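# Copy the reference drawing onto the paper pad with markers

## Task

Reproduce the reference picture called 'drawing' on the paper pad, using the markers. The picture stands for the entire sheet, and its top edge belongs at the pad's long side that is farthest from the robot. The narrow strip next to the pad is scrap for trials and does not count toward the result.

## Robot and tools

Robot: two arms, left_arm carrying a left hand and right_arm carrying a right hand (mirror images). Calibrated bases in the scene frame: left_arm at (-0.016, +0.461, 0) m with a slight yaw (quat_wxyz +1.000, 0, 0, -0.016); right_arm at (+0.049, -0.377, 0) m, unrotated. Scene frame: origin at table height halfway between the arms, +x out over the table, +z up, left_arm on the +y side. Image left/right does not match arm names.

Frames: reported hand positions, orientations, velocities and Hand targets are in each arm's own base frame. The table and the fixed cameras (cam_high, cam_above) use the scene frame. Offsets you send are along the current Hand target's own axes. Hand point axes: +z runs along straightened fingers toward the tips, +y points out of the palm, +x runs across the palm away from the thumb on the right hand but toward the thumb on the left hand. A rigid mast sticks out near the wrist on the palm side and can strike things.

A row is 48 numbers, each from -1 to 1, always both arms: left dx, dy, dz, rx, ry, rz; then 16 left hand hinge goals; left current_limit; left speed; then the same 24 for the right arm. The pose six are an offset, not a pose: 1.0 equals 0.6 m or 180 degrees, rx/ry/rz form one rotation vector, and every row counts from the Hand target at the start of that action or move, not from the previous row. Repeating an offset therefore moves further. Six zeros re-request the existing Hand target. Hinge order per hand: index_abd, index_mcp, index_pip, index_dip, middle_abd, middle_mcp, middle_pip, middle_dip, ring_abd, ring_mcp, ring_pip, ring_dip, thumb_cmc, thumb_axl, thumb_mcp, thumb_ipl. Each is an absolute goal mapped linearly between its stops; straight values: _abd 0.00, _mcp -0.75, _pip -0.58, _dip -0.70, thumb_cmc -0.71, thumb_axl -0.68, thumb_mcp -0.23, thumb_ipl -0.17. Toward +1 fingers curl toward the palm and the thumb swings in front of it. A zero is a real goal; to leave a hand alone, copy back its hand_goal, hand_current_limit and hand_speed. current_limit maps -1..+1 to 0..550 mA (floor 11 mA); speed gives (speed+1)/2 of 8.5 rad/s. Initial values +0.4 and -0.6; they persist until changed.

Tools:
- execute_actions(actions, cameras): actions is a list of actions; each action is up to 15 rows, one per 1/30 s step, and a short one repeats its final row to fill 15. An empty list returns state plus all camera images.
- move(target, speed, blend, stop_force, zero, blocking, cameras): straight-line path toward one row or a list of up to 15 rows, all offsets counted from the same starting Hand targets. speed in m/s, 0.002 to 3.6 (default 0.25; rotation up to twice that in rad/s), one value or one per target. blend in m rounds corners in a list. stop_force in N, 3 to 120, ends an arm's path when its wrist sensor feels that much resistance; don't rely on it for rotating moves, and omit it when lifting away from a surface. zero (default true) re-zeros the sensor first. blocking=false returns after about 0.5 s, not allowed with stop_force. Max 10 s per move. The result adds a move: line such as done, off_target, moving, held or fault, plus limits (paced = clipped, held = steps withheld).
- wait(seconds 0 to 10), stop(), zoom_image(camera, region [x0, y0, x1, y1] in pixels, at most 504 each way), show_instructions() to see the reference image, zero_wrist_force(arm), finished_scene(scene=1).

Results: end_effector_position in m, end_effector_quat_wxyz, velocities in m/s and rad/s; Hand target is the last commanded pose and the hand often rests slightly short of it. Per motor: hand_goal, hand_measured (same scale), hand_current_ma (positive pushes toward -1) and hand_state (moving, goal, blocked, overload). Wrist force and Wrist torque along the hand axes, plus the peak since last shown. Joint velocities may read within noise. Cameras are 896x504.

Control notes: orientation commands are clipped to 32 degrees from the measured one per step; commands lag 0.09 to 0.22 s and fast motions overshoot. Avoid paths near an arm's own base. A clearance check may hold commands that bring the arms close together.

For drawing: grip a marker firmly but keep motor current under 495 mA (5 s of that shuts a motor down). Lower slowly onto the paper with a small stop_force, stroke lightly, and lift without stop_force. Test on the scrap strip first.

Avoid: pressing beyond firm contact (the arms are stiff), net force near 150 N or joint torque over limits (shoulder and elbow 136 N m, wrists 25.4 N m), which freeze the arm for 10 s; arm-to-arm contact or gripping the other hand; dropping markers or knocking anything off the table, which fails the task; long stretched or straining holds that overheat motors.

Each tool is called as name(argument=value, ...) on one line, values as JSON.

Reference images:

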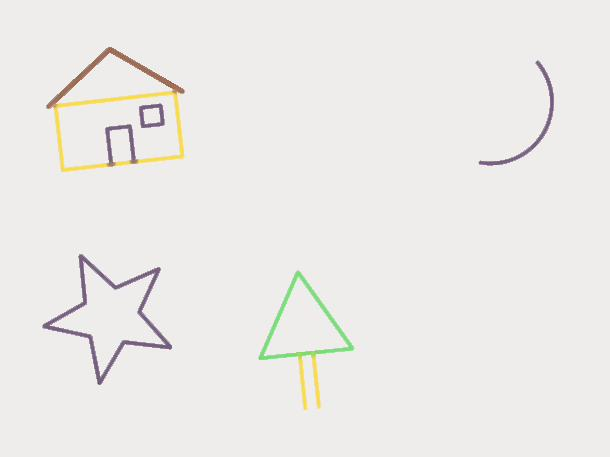

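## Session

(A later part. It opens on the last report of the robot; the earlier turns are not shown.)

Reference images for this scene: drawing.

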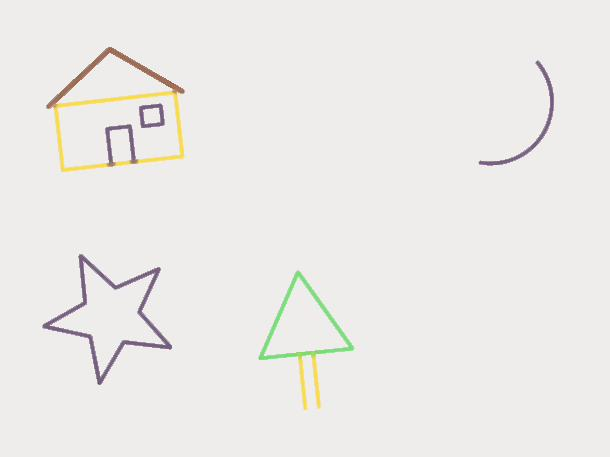

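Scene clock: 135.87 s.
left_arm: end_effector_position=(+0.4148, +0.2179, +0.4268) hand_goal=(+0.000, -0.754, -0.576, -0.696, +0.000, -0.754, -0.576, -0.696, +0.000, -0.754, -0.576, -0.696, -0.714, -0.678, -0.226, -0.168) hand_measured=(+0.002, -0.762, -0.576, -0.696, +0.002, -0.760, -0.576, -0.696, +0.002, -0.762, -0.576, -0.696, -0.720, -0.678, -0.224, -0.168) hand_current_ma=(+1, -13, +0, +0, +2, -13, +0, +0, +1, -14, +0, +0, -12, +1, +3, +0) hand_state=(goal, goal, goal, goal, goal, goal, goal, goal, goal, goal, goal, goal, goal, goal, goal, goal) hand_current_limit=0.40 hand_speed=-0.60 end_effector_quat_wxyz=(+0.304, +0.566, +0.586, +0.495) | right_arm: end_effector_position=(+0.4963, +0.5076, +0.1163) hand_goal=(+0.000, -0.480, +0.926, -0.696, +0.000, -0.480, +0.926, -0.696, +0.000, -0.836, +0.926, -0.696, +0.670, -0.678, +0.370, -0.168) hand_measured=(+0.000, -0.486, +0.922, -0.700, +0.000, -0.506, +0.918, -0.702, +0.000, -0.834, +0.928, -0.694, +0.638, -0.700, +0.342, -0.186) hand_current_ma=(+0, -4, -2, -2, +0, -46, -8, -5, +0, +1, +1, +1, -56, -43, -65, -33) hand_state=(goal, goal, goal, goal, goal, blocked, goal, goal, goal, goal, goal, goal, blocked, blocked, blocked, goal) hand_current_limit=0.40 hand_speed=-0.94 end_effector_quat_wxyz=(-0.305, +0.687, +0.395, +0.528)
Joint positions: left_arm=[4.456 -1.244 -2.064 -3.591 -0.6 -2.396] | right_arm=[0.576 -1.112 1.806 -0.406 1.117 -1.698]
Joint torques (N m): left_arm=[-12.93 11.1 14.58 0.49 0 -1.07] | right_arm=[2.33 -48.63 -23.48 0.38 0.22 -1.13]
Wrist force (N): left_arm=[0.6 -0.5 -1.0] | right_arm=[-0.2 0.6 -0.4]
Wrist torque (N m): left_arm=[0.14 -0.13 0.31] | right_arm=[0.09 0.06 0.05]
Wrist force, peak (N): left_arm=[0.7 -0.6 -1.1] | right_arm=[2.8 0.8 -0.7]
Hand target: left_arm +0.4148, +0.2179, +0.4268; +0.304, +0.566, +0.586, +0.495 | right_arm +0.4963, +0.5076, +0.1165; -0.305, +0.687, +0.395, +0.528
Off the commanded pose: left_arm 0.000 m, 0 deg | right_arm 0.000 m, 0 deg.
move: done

execute_actions(actions=[])

zoom_image(camera="cam_high", region=[400, 180, 600, 340])

Scene clock: 136.03 s.
left_arm: end_effector_position=(+0.4148, +0.2179, +0.4268) hand_goal=(+0.000, -0.754, -0.576, -0.696, +0.000, -0.754, -0.576, -0.696, +0.000, -0.754, -0.576, -0.696, -0.714, -0.678, -0.226, -0.168) hand_measured=(+0.002, -0.762, -0.576, -0.696, +0.002, -0.760, -0.576, -0.696, +0.002, -0.762, -0.576, -0.696, -0.720, -0.678, -0.224, -0.168) hand_current_ma=(+1, -13, +0, +0, +2, -13, +0, +0, +1, -14, +0, +0, -12, +1, +3, +0) hand_state=(goal, goal, goal, goal, goal, goal, goal, goal, goal, goal, goal, goal, goal, goal, goal, goal) hand_current_limit=0.40 hand_speed=-0.60 end_effector_quat_wxyz=(+0.304, +0.566, +0.586, +0.495) | right_arm: end_effector_position=(+0.4963, +0.5076, +0.1165) hand_goal=(+0.000, -0.480, +0.926, -0.696, +0.000, -0.480, +0.926, -0.696, +0.000, -0.836, +0.926, -0.696, +0.670, -0.678, +0.370, -0.168) hand_measured=(+0.000, -0.486, +0.922, -0.700, +0.000, -0.506, +0.918, -0.702, +0.000, -0.834, +0.928, -0.694, +0.638, -0.700, +0.342, -0.186) hand_current_ma=(+0, -4, -2, -2, +0, -46, -8, -5, +0, +1, +1, +1, -56, -43, -65, -33) hand_state=(goal, goal, goal, goal, goal, blocked, goal, goal, goal, goal, goal, goal, blocked, blocked, blocked, goal) hand_current_limit=0.40 hand_speed=-0.94 end_effector_quat_wxyz=(-0.305, +0.687, +0.395, +0.528)
Joint positions: left_arm=[4.456 -1.244 -2.064 -3.591 -0.6 -2.396] | right_arm=[0.576 -1.112 1.806 -0.405 1.117 -1.698]
Joint velocities: within noise
Joint torques (N m): left_arm=[-12.57 11.1 14.43 0.45 0.16 -1.31] | right_arm=[-1.69 -49.3 -25.61 0.61 -0.15 -2.16]
Wrist force (N): left_arm=[0.5 -0.4 -1.1] | right_arm=[-0.3 0.3 -0.1]
Wrist torque (N m): left_arm=[0.16 -0.13 0.30] | right_arm=[0.03 0.06 0.04]
Wrist force, peak (N): left_arm=[0.6 -0.6 -1.0] | right_arm=[-0.3 1.1 -0.1]
Hand target: left_arm +0.4148, +0.2179, +0.4268; +0.304, +0.566, +0.586, +0.495 | right_arm +0.4963, +0.5076, +0.1165; -0.305, +0.687, +0.395, +0.528
Off the commanded pose: left_arm 0.000 m, 0 deg | right_arm 0.000 m, 0 deg.
camera_calibration:
cam_left_wrist: T_world_to_cam=[[-0.140971, -0.690284, -0.709672, 0.473335], [-0.93547, 0.327524, -0.132752, 0.325652], [0.324072, 0.645163, -0.691912, 0.141077], [0, 0, 0, 1]] pos_world=[0.325646, 0.129059, 0.476757]
cam_right_wrist: T_world_to_cam=[[0.382751, -0.465828, -0.797813, 0.177027], [-0.900516, -0.380988, -0.20957, 0.62181], [-0.206334, 0.798656, -0.565309, -0.112842], [0, 0, 0, 1]] pos_world=[0.46891, 0.409489, 0.207757]

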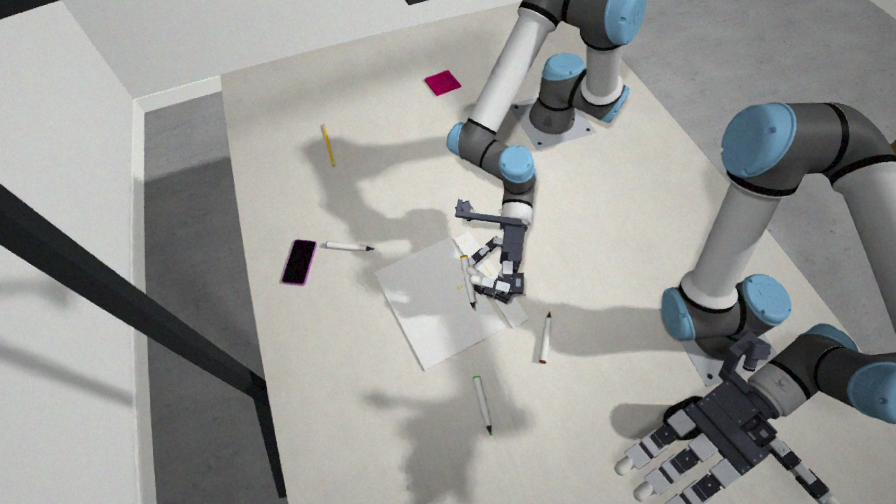

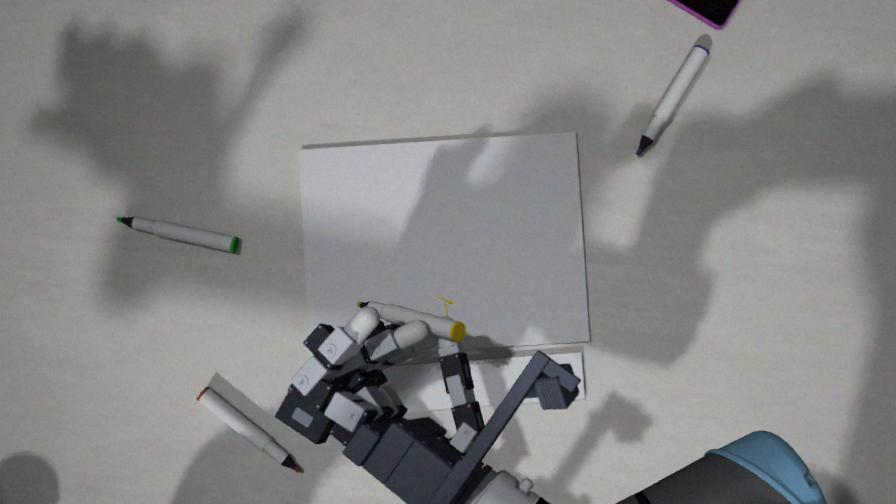

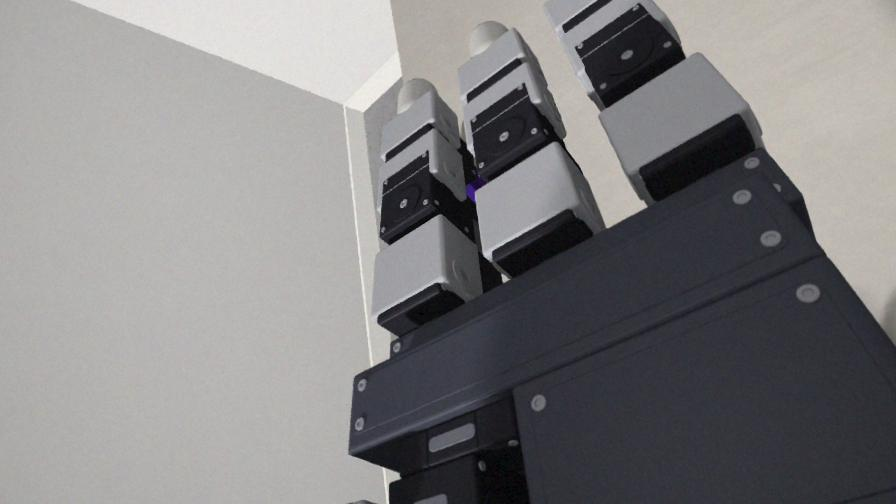

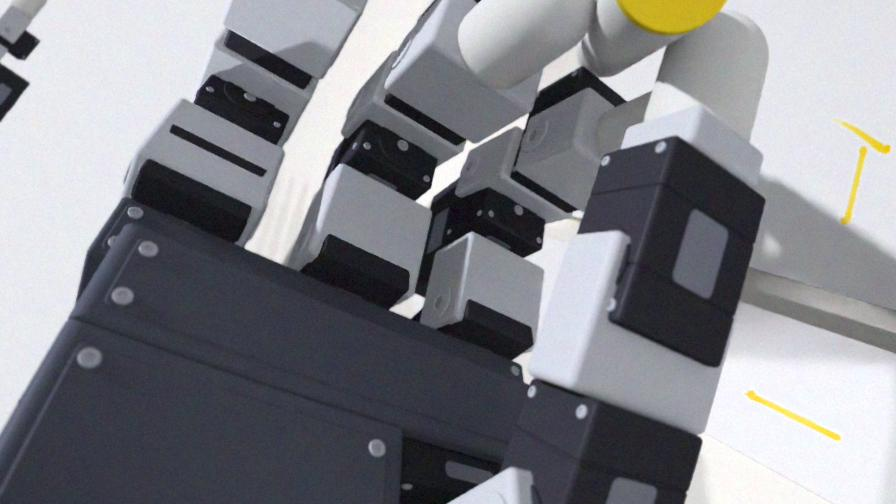

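Scaled by 2.520 from the camera's 896x504 image, which has a finer 1280x720 frame.

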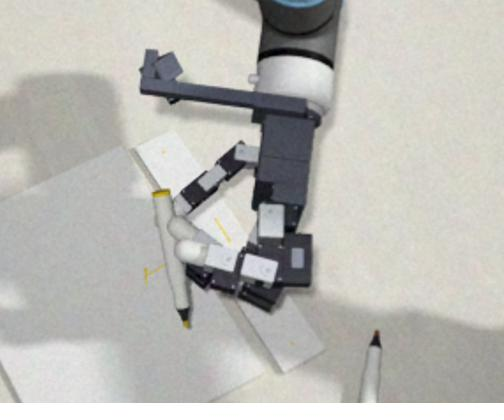

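zoom_image(camera="cam_above", region=[400, 270, 500, 345])

zoom_image(camera="cam_right_wrist", region=[760, 90, 896, 250])

zoom_image(camera="cam_above", region=[270, 270, 520, 460])

Scaled by 5.040 from the camera's 896x504 image, which has a finer 1280x720 frame.

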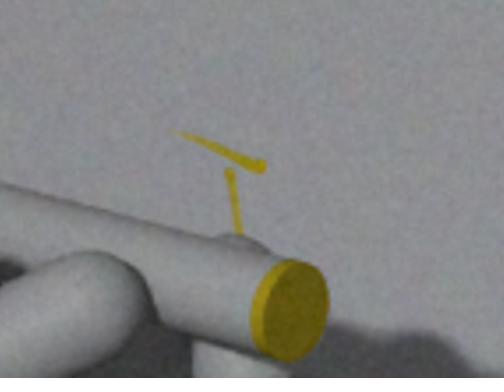

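Scaled by 3.150 from the camera's 896x504 image, which has a finer 1280x720 frame.

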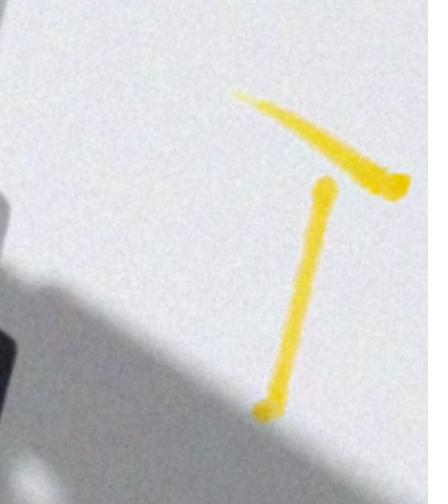

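Scaled by 2.016 from the camera's 896x504 image, which has a finer 1280x720 frame.

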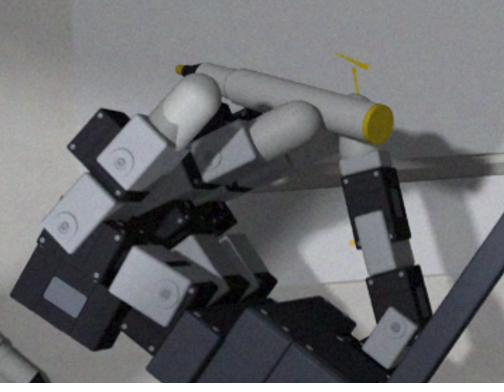

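move(target=[0,0,0,0,0,0,0,-0.754,-0.576,-0.696,0,-0.754,-0.576,-0.696,0,-0.754,-0.576,-0.696,-0.714,-0.678,-0.226,-0.168,0.4,-0.6,-0.0248,-0.166,-0.0926,0,0,0,0,-0.48,0.927,-0.696,0,-0.48,0.927,-0.696,0,-0.8356,0.927,-0.696,0.671,-0.677,0.37,-0.168,0.4,-0.94], speed=0.06, cameras=["all"])

zoom_image(camera="cam_above", region=[300, 260, 500, 430])

zoom_image(camera="cam_high", region=[420, 180, 580, 340])

Scene clock: 141.63 s.
left_arm: end_effector_position=(+0.4148, +0.2179, +0.4268) hand_goal=(+0.000, -0.754, -0.576, -0.696, +0.000, -0.754, -0.576, -0.696, +0.000, -0.754, -0.576, -0.696, -0.714, -0.678, -0.226, -0.168) hand_measured=(+0.002, -0.762, -0.576, -0.696, +0.002, -0.760, -0.576, -0.696, +0.002, -0.762, -0.576, -0.696, -0.720, -0.678, -0.224, -0.168) hand_current_ma=(+1, -13, +0, +0, +2, -13, +0, +0, +1, -14, +0, +0, -12, +1, +3, +0) hand_state=(goal, goal, goal, goal, goal, goal, goal, goal, goal, goal, goal, goal, goal, goal, goal, goal) hand_current_limit=0.40 hand_speed=-0.60 end_effector_quat_wxyz=(+0.304, +0.566, +0.586, +0.495) | right_arm: end_effector_position=(+0.3816, +0.5077, +0.1165) hand_goal=(+0.000, -0.480, +0.926, -0.696, +0.000, -0.480, +0.926, -0.696, +0.000, -0.836, +0.926, -0.696, +0.670, -0.678, +0.370, -0.168) hand_measured=(+0.000, -0.484, +0.922, -0.700, +0.000, -0.506, +0.918, -0.702, +0.000, -0.834, +0.928, -0.694, +0.638, -0.700, +0.342, -0.186) hand_current_ma=(+0, -4, -2, -2, +0, -46, -8, -5, +0, +1, +1, +1, -56, -43, -65, -33) hand_state=(goal, goal, goal, goal, goal, blocked, goal, goal, goal, goal, goal, goal, blocked, blocked, blocked, goal) hand_current_limit=0.40 hand_speed=-0.94 end_effector_quat_wxyz=(-0.305, +0.687, +0.395, +0.528)
Joint positions: left_arm=[4.456 -1.244 -2.064 -3.591 -0.6 -2.396] | right_arm=[0.74 -1.244 2.01 -0.495 1.275 -1.65]
Joint torques (N m): left_arm=[-13.44 11.27 14.11 0.12 0.16 -1.22] | right_arm=[9.22 -43.3 -8.5 -3.61 1.81 2.17]
Wrist force (N): left_arm=[0.0 -0.5 -1.2] | right_arm=[-0.8 0.7 0.0]
Wrist torque (N m): left_arm=[0.16 -0.06 0.26] | right_arm=[0.09 0.12 -0.01]
Wrist force, peak (N): left_arm=[0.6 -0.4 -1.3] | right_arm=[-0.8 0.8 0.0]
Hand target: left_arm +0.4148, +0.2179, +0.4268; +0.304, +0.566, +0.586, +0.495 | right_arm +0.3813, +0.5077, +0.1165; -0.305, +0.687, +0.395, +0.528
Off the commanded pose: left_arm 0.000 m, 0 deg | right_arm 0.000 m, 0 deg.
move: done
camera_calibration:
cam_left_wrist: T_world_to_cam=[[-0.140971, -0.690284, -0.709672, 0.473335], [-0.93547, 0.327524, -0.132752, 0.325652], [0.324072, 0.645163, -0.691912, 0.141077], [0, 0, 0, 1]] pos_world=[0.325646, 0.129059, 0.476757]
cam_right_wrist: T_world_to_cam=[[0.382819, -0.465911, -0.797732, 0.220969], [-0.900485, -0.381058, -0.209574, 0.518578], [-0.206339, 0.798574, -0.565423, -0.136529], [0, 0, 0, 1]] pos_world=[0.35421, 0.409589, 0.207757]

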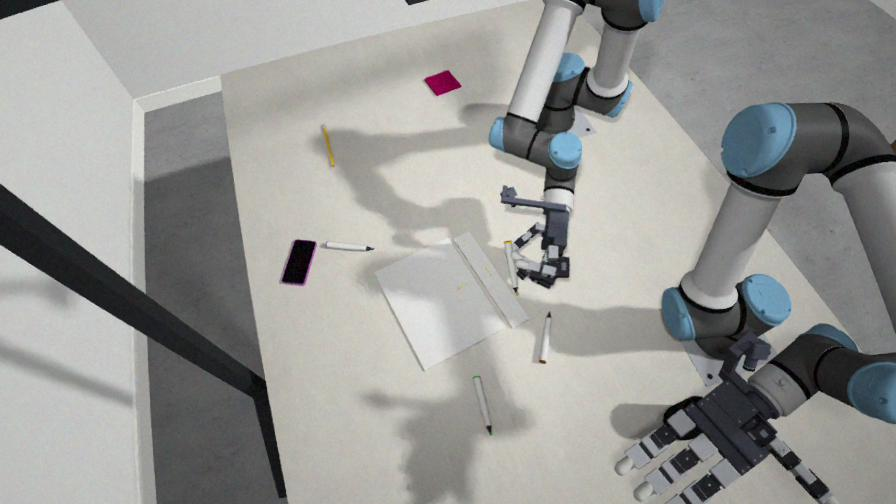

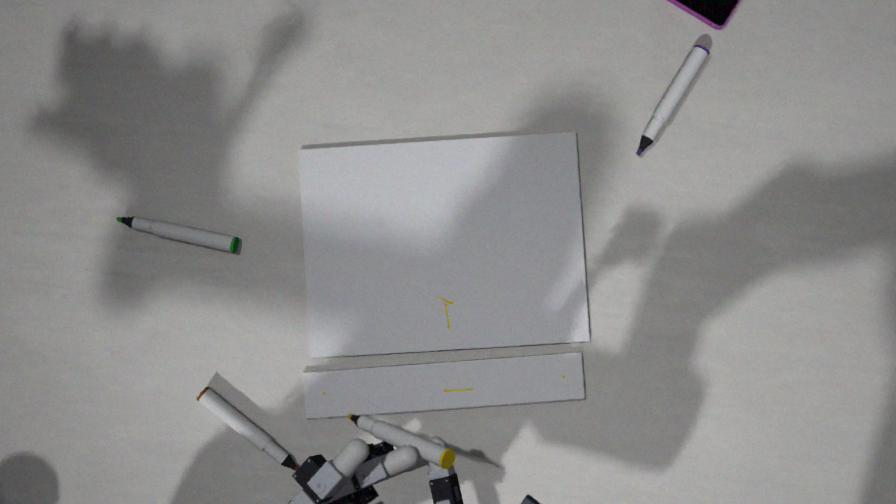

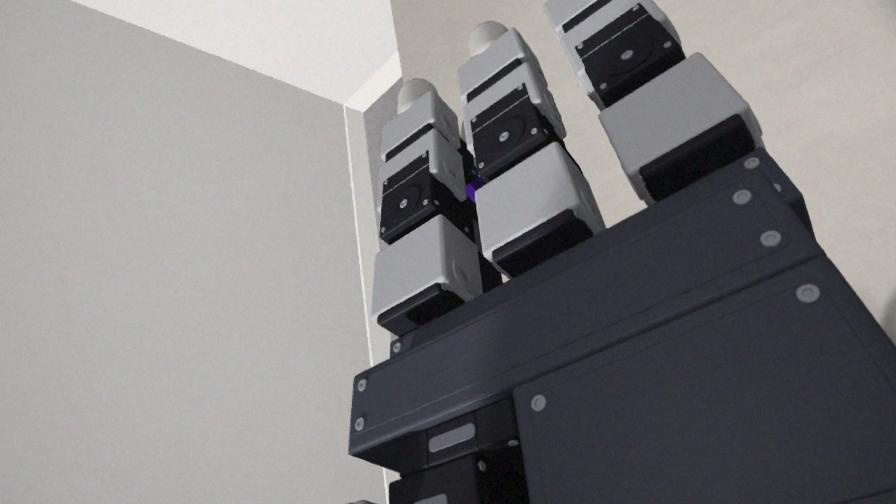

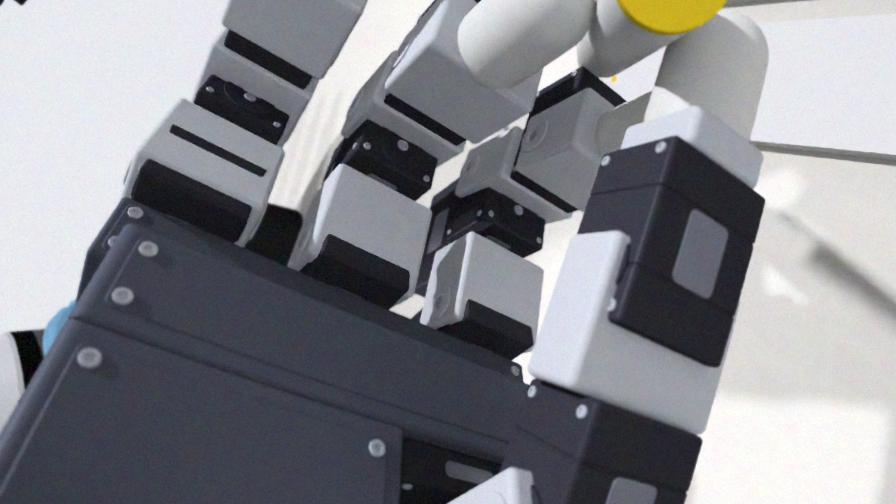

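Scaled by 2.520 from the camera's 896x504 image, which has a finer 1280x720 frame.

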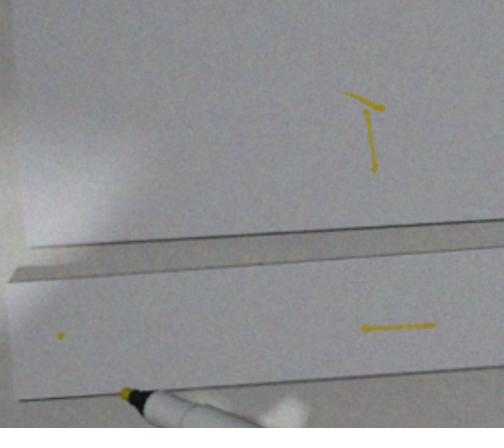

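Scaled by 3.150 from the camera's 896x504 image, which has a finer 1280x720 frame.

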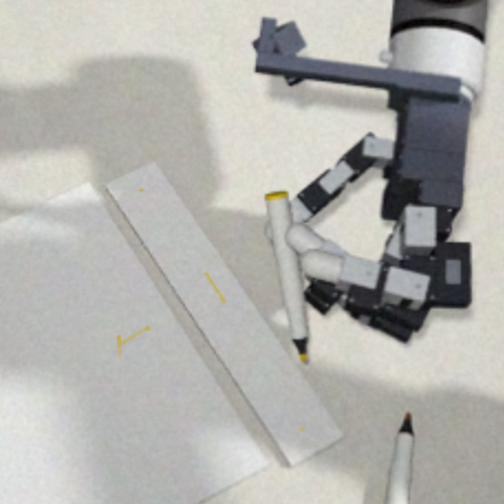

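move(target=[0,0,0,0,0,0,0,-0.754,-0.576,-0.696,0,-0.754,-0.576,-0.696,0,-0.754,-0.576,-0.696,-0.714,-0.678,-0.226,-0.168,0.4,-0.6,-0.0289,0.0067,-0.1078,0,0,0,0,-0.48,0.927,-0.696,0,-0.48,0.927,-0.696,0,-0.8356,0.927,-0.696,0.671,-0.677,0.37,-0.168,0.4,-0.94], speed=0.06)

move(target=[0,0,0,0,0,0,0,-0.754,-0.576,-0.696,0,-0.754,-0.576,-0.696,0,-0.754,-0.576,-0.696,-0.714,-0.678,-0.226,-0.168,0.4,-0.6,-0.0741,0,0.0198,0,0,0,0,-0.48,0.927,-0.696,0,-0.48,0.927,-0.696,0,-0.8356,0.927,-0.696,0.671,-0.677,0.37,-0.168,0.4,-0.94], speed=0.03, stop_force=6, cameras=["cam_high", "cam_above", "cam_right_wrist"])

zoom_image(camera="cam_high", region=[420, 150, 600, 310])

Scene clock: 148.00 s.
left_arm: end_effector_position=(+0.4148, +0.2179, +0.4268) hand_goal=(+0.000, -0.754, -0.576, -0.696, +0.000, -0.754, -0.576, -0.696, +0.000, -0.754, -0.576, -0.696, -0.714, -0.678, -0.226, -0.168) hand_measured=(+0.002, -0.762, -0.576, -0.696, +0.002, -0.760, -0.576, -0.696, +0.002, -0.762, -0.576, -0.696, -0.720, -0.678, -0.224, -0.168) hand_current_ma=(+1, -13, +0, +0, +2, -13, +0, +0, +1, -14, +0, +0, -12, +1, +3, +0) hand_state=(goal, goal, goal, goal, goal, goal, goal, goal, goal, goal, goal, goal, goal, goal, goal, goal) hand_current_limit=0.40 hand_speed=-0.60 end_effector_quat_wxyz=(+0.304, +0.566, +0.586, +0.495) | right_arm: end_effector_position=(+0.3513, +0.4479, +0.1162) hand_goal=(+0.000, -0.480, +0.926, -0.696, +0.000, -0.480, +0.926, -0.696, +0.000, -0.836, +0.926, -0.696, +0.670, -0.678, +0.370, -0.168) hand_measured=(+0.000, -0.484, +0.922, -0.700, +0.000, -0.506, +0.918, -0.702, +0.000, -0.834, +0.928, -0.694, +0.638, -0.700, +0.342, -0.186) hand_current_ma=(+0, -4, -2, -2, +0, -46, -8, -5, +0, +1, +1, +1, -56, -43, -64, -33) hand_state=(goal, goal, goal, goal, goal, blocked, goal, goal, goal, goal, goal, goal, blocked, blocked, blocked, goal) hand_current_limit=0.40 hand_speed=-0.94 end_effector_quat_wxyz=(-0.305, +0.687, +0.395, +0.528)
Joint positions: left_arm=[4.456 -1.244 -2.064 -3.591 -0.6 -2.396] | right_arm=[0.667 -1.38 2.2 -0.543 1.205 -1.67]
Joint torques (N m): left_arm=[-12.68 11.23 12.92 0.27 0.29 -1.14] | right_arm=[-7.32 -36.27 -7.07 -3.59 -1.94 -2.61]
Wrist force (N): left_arm=[0.3 -0.5 -0.9] | right_arm=[-0.5 0.6 0.1]
Wrist torque (N m): left_arm=[0.12 -0.09 0.28] | right_arm=[0.07 0.07 0.19]
Wrist force, peak (N): left_arm=[0.5 -0.5 -1.2] | right_arm=[-0.9 0.8 -0.4]
Hand target: left_arm +0.4148, +0.2179, +0.4268; +0.304, +0.566, +0.586, +0.495 | right_arm +0.3512, +0.4477, +0.1162; -0.305, +0.687, +0.395, +0.528
Off the commanded pose: left_arm 0.000 m, 0 deg | right_arm 0.000 m, 0 deg.
move: done

Scene clock: 150.67 s.
left_arm: end_effector_position=(+0.4148, +0.2179, +0.4268) hand_goal=(+0.000, -0.754, -0.576, -0.696, +0.000, -0.754, -0.576, -0.696, +0.000, -0.754, -0.576, -0.696, -0.714, -0.678, -0.226, -0.168) hand_measured=(+0.002, -0.762, -0.576, -0.696, +0.002, -0.760, -0.576, -0.696, +0.002, -0.762, -0.576, -0.696, -0.720, -0.678, -0.224, -0.168) hand_current_ma=(+1, -13, +0, +0, +2, -13, +0, +0, +1, -14, +0, +0, -12, +1, +3, +0) hand_state=(goal, goal, goal, goal, goal, goal, goal, goal, goal, goal, goal, goal, goal, goal, goal, goal) hand_current_limit=0.40 hand_speed=-0.60 end_effector_quat_wxyz=(+0.304, +0.566, +0.586, +0.495) | right_arm: end_effector_position=(+0.3512, +0.4479, +0.0702) hand_goal=(+0.000, -0.480, +0.926, -0.696, +0.000, -0.480, +0.926, -0.696, +0.000, -0.836, +0.926, -0.696, +0.670, -0.678, +0.370, -0.168) hand_measured=(+0.000, -0.484, +0.922, -0.700, +0.000, -0.506, +0.918, -0.702, +0.000, -0.834, +0.928, -0.694, +0.638, -0.700, +0.342, -0.186) hand_current_ma=(+0, -4, -2, -2, +0, -46, -8, -5, +0, +1, +1, +1, -56, -43, -64, -33) hand_state=(goal, goal, goal, goal, goal, blocked, goal, goal, goal, goal, goal, goal, blocked, blocked, blocked, goal) hand_current_limit=0.40 hand_speed=-0.94 end_effector_quat_wxyz=(-0.305, +0.687, +0.395, +0.528)
Joint positions: left_arm=[4.456 -1.244 -2.064 -3.591 -0.6 -2.396] | right_arm=[0.668 -1.274 2.237 -0.686 1.205 -1.67]
Joint torques (N m): left_arm=[-13.57 11.31 13.41 0.3 0.38 -1.1] | right_arm=[7.88 -17.18 -5.03 -3.4 1.75 1.99]
Wrist force (N): left_arm=[0.4 -0.3 -0.9] | right_arm=[-0.6 0.6 -0.4]
Wrist torque (N m): left_arm=[0.15 -0.11 0.29] | right_arm=[0.13 0.10 0.18]
Wrist force, peak (N): left_arm=[0.5 -0.5 -1.2] | right_arm=[-0.8 0.9 -0.2]
Hand target: left_arm +0.4148, +0.2179, +0.4268; +0.304, +0.566, +0.586, +0.495 | right_arm +0.3512, +0.4479, +0.0702; -0.305, +0.687, +0.395, +0.528
Off the commanded pose: left_arm 0.000 m, 0 deg | right_arm 0.000 m, 0 deg.
move: done
camera_calibration:
cam_right_wrist: T_world_to_cam=[[0.382776, -0.46593, -0.797742, 0.167832], [-0.900504, -0.381035, -0.209536, 0.458705], [-0.206339, 0.798575, -0.565423, -0.121227], [0, 0, 0, 1]] pos_world=[0.32381, 0.349789, 0.161457]
Images, in order (width x height): cam_high 896x504, cam_above 896x504, cam_right_wrist 896x504.

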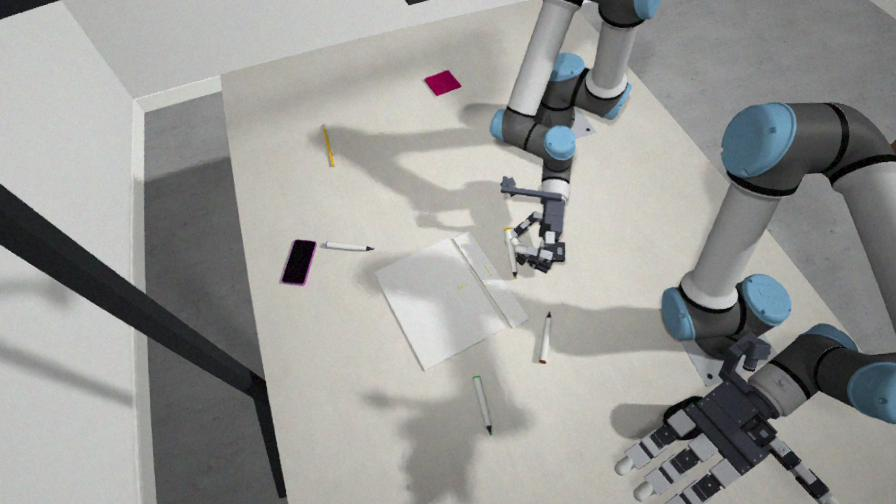

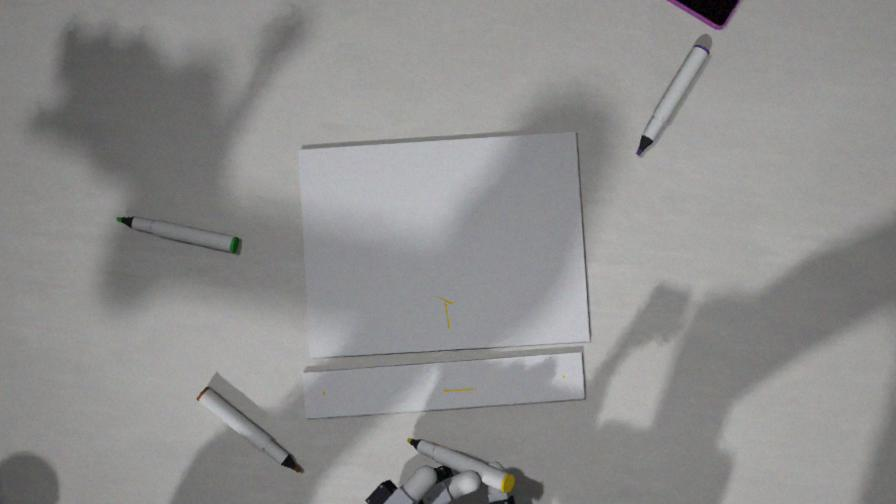

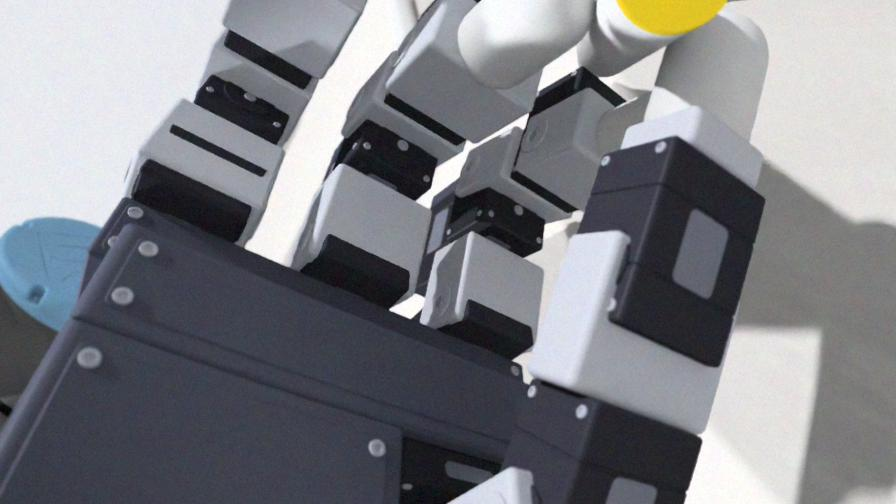

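Scaled by 2.800 from the camera's 896x504 image, which has a finer 1280x720 frame.

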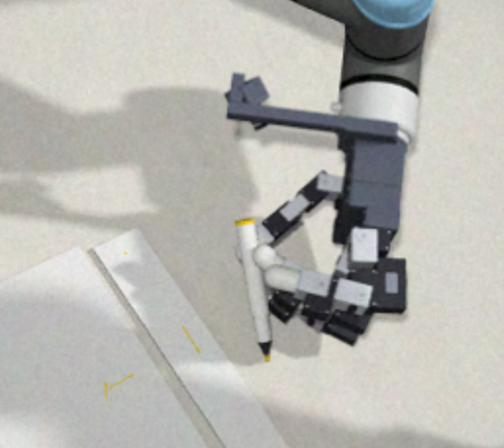

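move(target=[0,0,0,0,0,0,0,-0.754,-0.576,-0.696,0,-0.754,-0.576,-0.696,0,-0.754,-0.576,-0.696,-0.714,-0.678,-0.226,-0.168,0.4,-0.6,-0.0193,0,0.0052,0,0,0,0,-0.48,0.927,-0.696,0,-0.48,0.927,-0.696,0,-0.8356,0.927,-0.696,0.671,-0.677,0.37,-0.168,0.4,-0.94], speed=0.02, stop_force=4, cameras=["cam_high", "cam_above"])

zoom_image(camera="cam_high", region=[440, 170, 600, 310])

Scene clock: 152.83 s.
left_arm: end_effector_position=(+0.4148, +0.2179, +0.4268) hand_goal=(+0.000, -0.754, -0.576, -0.696, +0.000, -0.754, -0.576, -0.696, +0.000, -0.754, -0.576, -0.696, -0.714, -0.678, -0.226, -0.168) hand_measured=(+0.002, -0.762, -0.576, -0.696, +0.002, -0.760, -0.576, -0.696, +0.002, -0.762, -0.576, -0.696, -0.720, -0.678, -0.224, -0.168) hand_current_ma=(+1, -13, +0, +0, +2, -13, +0, +0, +1, -14, +0, +0, -12, +1, +3, +0) hand_state=(goal, goal, goal, goal, goal, goal, goal, goal, goal, goal, goal, goal, goal, goal, goal, goal) hand_current_limit=0.40 hand_speed=-0.60 end_effector_quat_wxyz=(+0.304, +0.566, +0.586, +0.495) | right_arm: end_effector_position=(+0.3512, +0.4480, +0.0582) hand_goal=(+0.000, -0.480, +0.926, -0.696, +0.000, -0.480, +0.926, -0.696, +0.000, -0.836, +0.926, -0.696, +0.670, -0.678, +0.370, -0.168) hand_measured=(+0.000, -0.484, +0.922, -0.700, +0.000, -0.506, +0.918, -0.702, +0.000, -0.834, +0.928, -0.694, +0.638, -0.702, +0.344, -0.184) hand_current_ma=(+0, -4, -2, -2, +0, -46, -8, -5, +0, +1, +1, +1, -57, -45, -60, -32) hand_state=(goal, goal, goal, goal, goal, blocked, goal, goal, goal, goal, goal, goal, blocked, blocked, blocked, goal) hand_current_limit=0.40 hand_speed=-0.94 end_effector_quat_wxyz=(-0.305, +0.687, +0.395, +0.528)
Joint positions: left_arm=[4.456 -1.244 -2.064 -3.591 -0.6 -2.396] | right_arm=[0.668 -1.244 2.244 -0.724 1.205 -1.67]
Joint torques (N m): left_arm=[-13.51 11.7 13.62 0.6 0.31 -1.04] | right_arm=[8.55 -16.31 -4.19 -3.46 1.8 1.84]
Wrist force (N): left_arm=[0.5 -0.3 -0.8] | right_arm=[-0.6 0.7 -0.4]
Wrist torque (N m): left_arm=[0.14 -0.12 0.29] | right_arm=[0.13 0.10 0.18]
Wrist force, peak (N): left_arm=[0.4 -0.4 -1.2] | right_arm=[-0.8 0.8 -0.3]
Hand target: left_arm +0.4148, +0.2179, +0.4268; +0.304, +0.566, +0.586, +0.495 | right_arm +0.3512, +0.4480, +0.0582; -0.305, +0.687, +0.395, +0.528
Off the commanded pose: left_arm 0.000 m, 0 deg | right_arm 0.000 m, 0 deg.
move: done
Images, in order (width x height): cam_high 896x504, cam_above 896x504.

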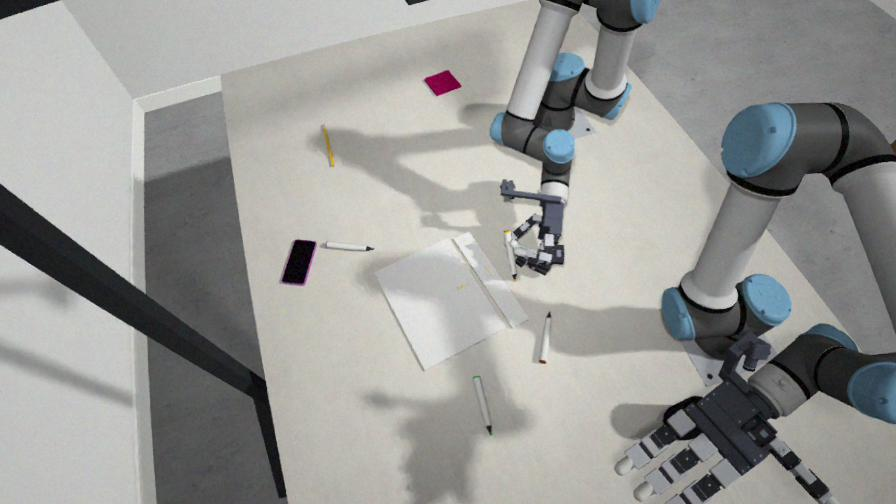

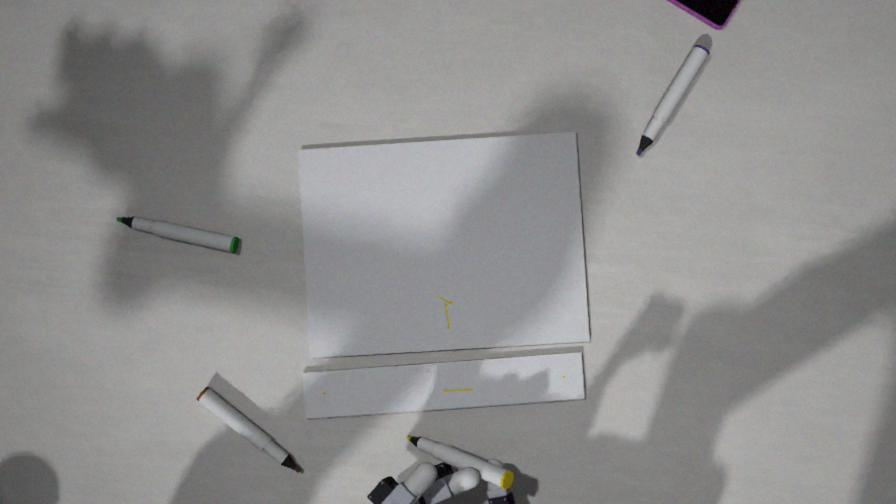

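Scaled by 3.150 from the camera's 896x504 image, which has a finer 1280x720 frame.

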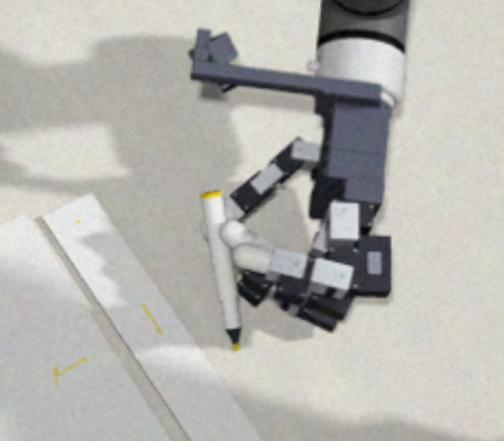

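move(target=[[0,0,0,0,0,0,0,-0.754,-0.576,-0.696,0,-0.754,-0.576,-0.696,0,-0.754,-0.576,-0.696,-0.714,-0.678,-0.226,-0.168,0.4,-0.6,0.1642,0,-0.044,0,0,0,0,-0.48,0.927,-0.696,0,-0.48,0.927,-0.696,0,-0.8356,0.927,-0.696,0.671,-0.677,0.37,-0.168,0.4,-0.94],[0,0,0,0,0,0,0,-0.754,-0.576,-0.696,0,-0.754,-0.576,-0.696,0,-0.754,-0.576,-0.696,-0.714,-0.678,-0.226,-0.168,0.4,-0.6,0.0115,0.2711,-0.4209,-0.1036,-0.0717,0.5036,0,-0.48,0.927,-0.696,0,-0.48,0.927,-0.696,0,-0.8356,0.927,-0.696,0.671,-0.677,0.37,-0.168,0.4,-0.94]], speed=[0.06, 0.15], cameras=["cam_high", "cam_above", "cam_right_wrist"])

zoom_image(camera="cam_above", region=[600, 300, 896, 504])

zoom_image(camera="cam_high", region=[400, 80, 600, 260])

Scene clock: 163.87 s.
left_arm: end_effector_position=(+0.4148, +0.2179, +0.4268) hand_goal=(+0.000, -0.754, -0.576, -0.696, +0.000, -0.754, -0.576, -0.696, +0.000, -0.754, -0.576, -0.696, -0.714, -0.678, -0.226, -0.168) hand_measured=(+0.002, -0.762, -0.576, -0.696, +0.002, -0.760, -0.576, -0.696, +0.002, -0.762, -0.576, -0.696, -0.720, -0.678, -0.224, -0.168) hand_current_ma=(+1, -13, +0, +0, +2, -13, +0, +0, +1, -14, +0, +0, -12, +1, +3, +0) hand_state=(goal, goal, goal, goal, goal, goal, goal, goal, goal, goal, goal, goal, goal, goal, goal, goal) hand_current_limit=0.40 hand_speed=-0.60 end_effector_quat_wxyz=(+0.304, +0.566, +0.586, +0.495) | right_arm: end_effector_position=(+0.3707, +0.1567, +0.1291) hand_goal=(+0.000, -0.480, +0.926, -0.696, +0.000, -0.480, +0.926, -0.696, +0.000, -0.836, +0.926, -0.696, +0.670, -0.678, +0.370, -0.168) hand_measured=(+0.000, -0.480, +0.922, -0.700, +0.000, -0.500, +0.918, -0.702, +0.000, -0.832, +0.928, -0.694, +0.638, -0.702, +0.344, -0.184) hand_current_ma=(+0, +0, -2, -2, +0, -28, -8, -5, +0, +2, +1, +1, -57, -45, -60, -31) hand_state=(goal, goal, goal, goal, goal, goal, goal, goal, goal, goal, goal, goal, blocked, blocked, blocked, goal) hand_current_limit=0.40 hand_speed=-0.94 end_effector_quat_wxyz=(-0.443, +0.847, -0.260, +0.135)
Joint positions: left_arm=[4.456 -1.244 -2.064 -3.591 -0.6 -2.396] | right_arm=[-0.351 -1.445 2.045 0.638 0.649 -1.161]
Joint torques (N m): left_arm=[-14.11 11.25 14.28 0.21 0.61 -0.95] | right_arm=[-7.77 -13.45 -22.52 3.82 -3.29 -2.38]
Wrist force (N): left_arm=[0.2 -0.1 -0.9] | right_arm=[1.5 1.4 0.4]
Wrist torque (N m): left_arm=[0.18 -0.08 0.27] | right_arm=[0.13 -0.14 0.44]
Wrist force, peak (N): left_arm=[0.7 -0.7 -1.2] | right_arm=[2.0 1.8 0.5]
Hand target: left_arm +0.4148, +0.2179, +0.4268; +0.304, +0.566, +0.586, +0.495 | right_arm +0.3707, +0.1566, +0.1291; -0.443, +0.847, -0.260, +0.135
Off the commanded pose: left_arm 0.000 m, 0 deg | right_arm 0.000 m, 0 deg.
move: done
camera_calibration:
cam_right_wrist: T_world_to_cam=[[-0.865014, 0.193529, -0.462922, 0.38768], [-0.467065, 0.0264783, 0.883826, 0.0119129], [0.183303, 0.980737, 0.0674866, -0.106037], [0, 0, 0, 1]] pos_world=[0.36035, 0.0286521, 0.176093]
Images, in order (width x height): cam_high 896x504, cam_above 896x504, cam_right_wrist 896x504.

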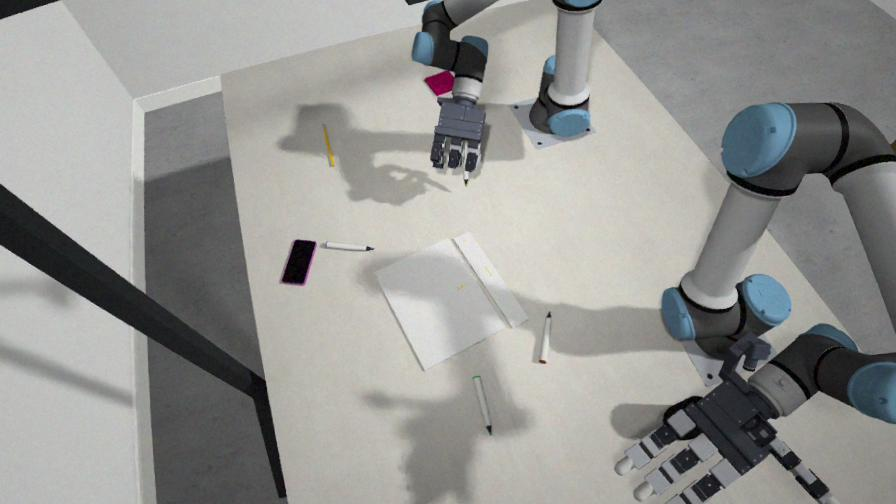

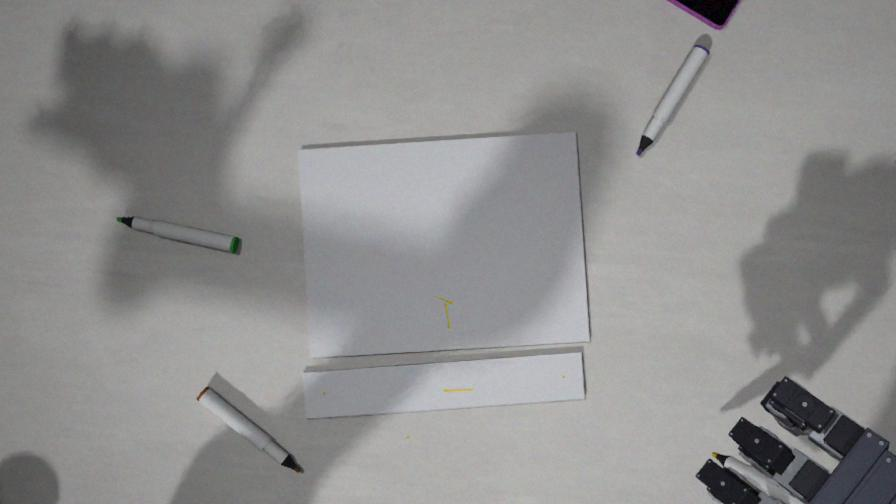

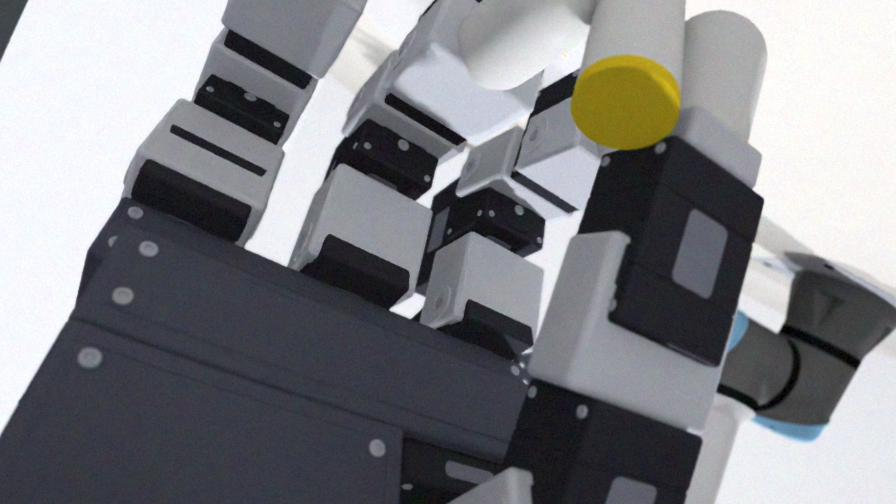

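Scaled by 1.703 from the camera's 896x504 image, which has a finer 1280x720 frame.

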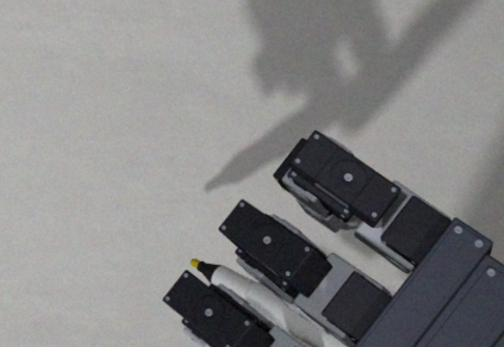

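Scaled by 2.520 from the camera's 896x504 image, which has a finer 1280x720 frame.

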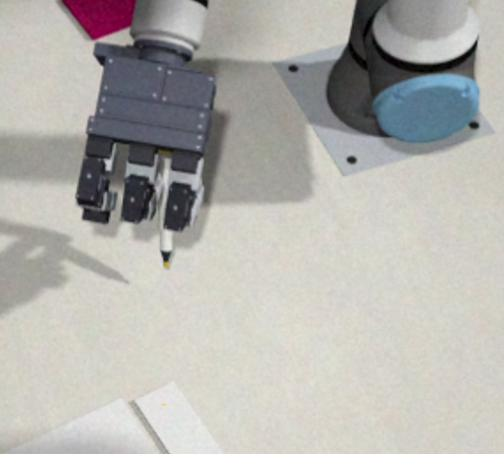

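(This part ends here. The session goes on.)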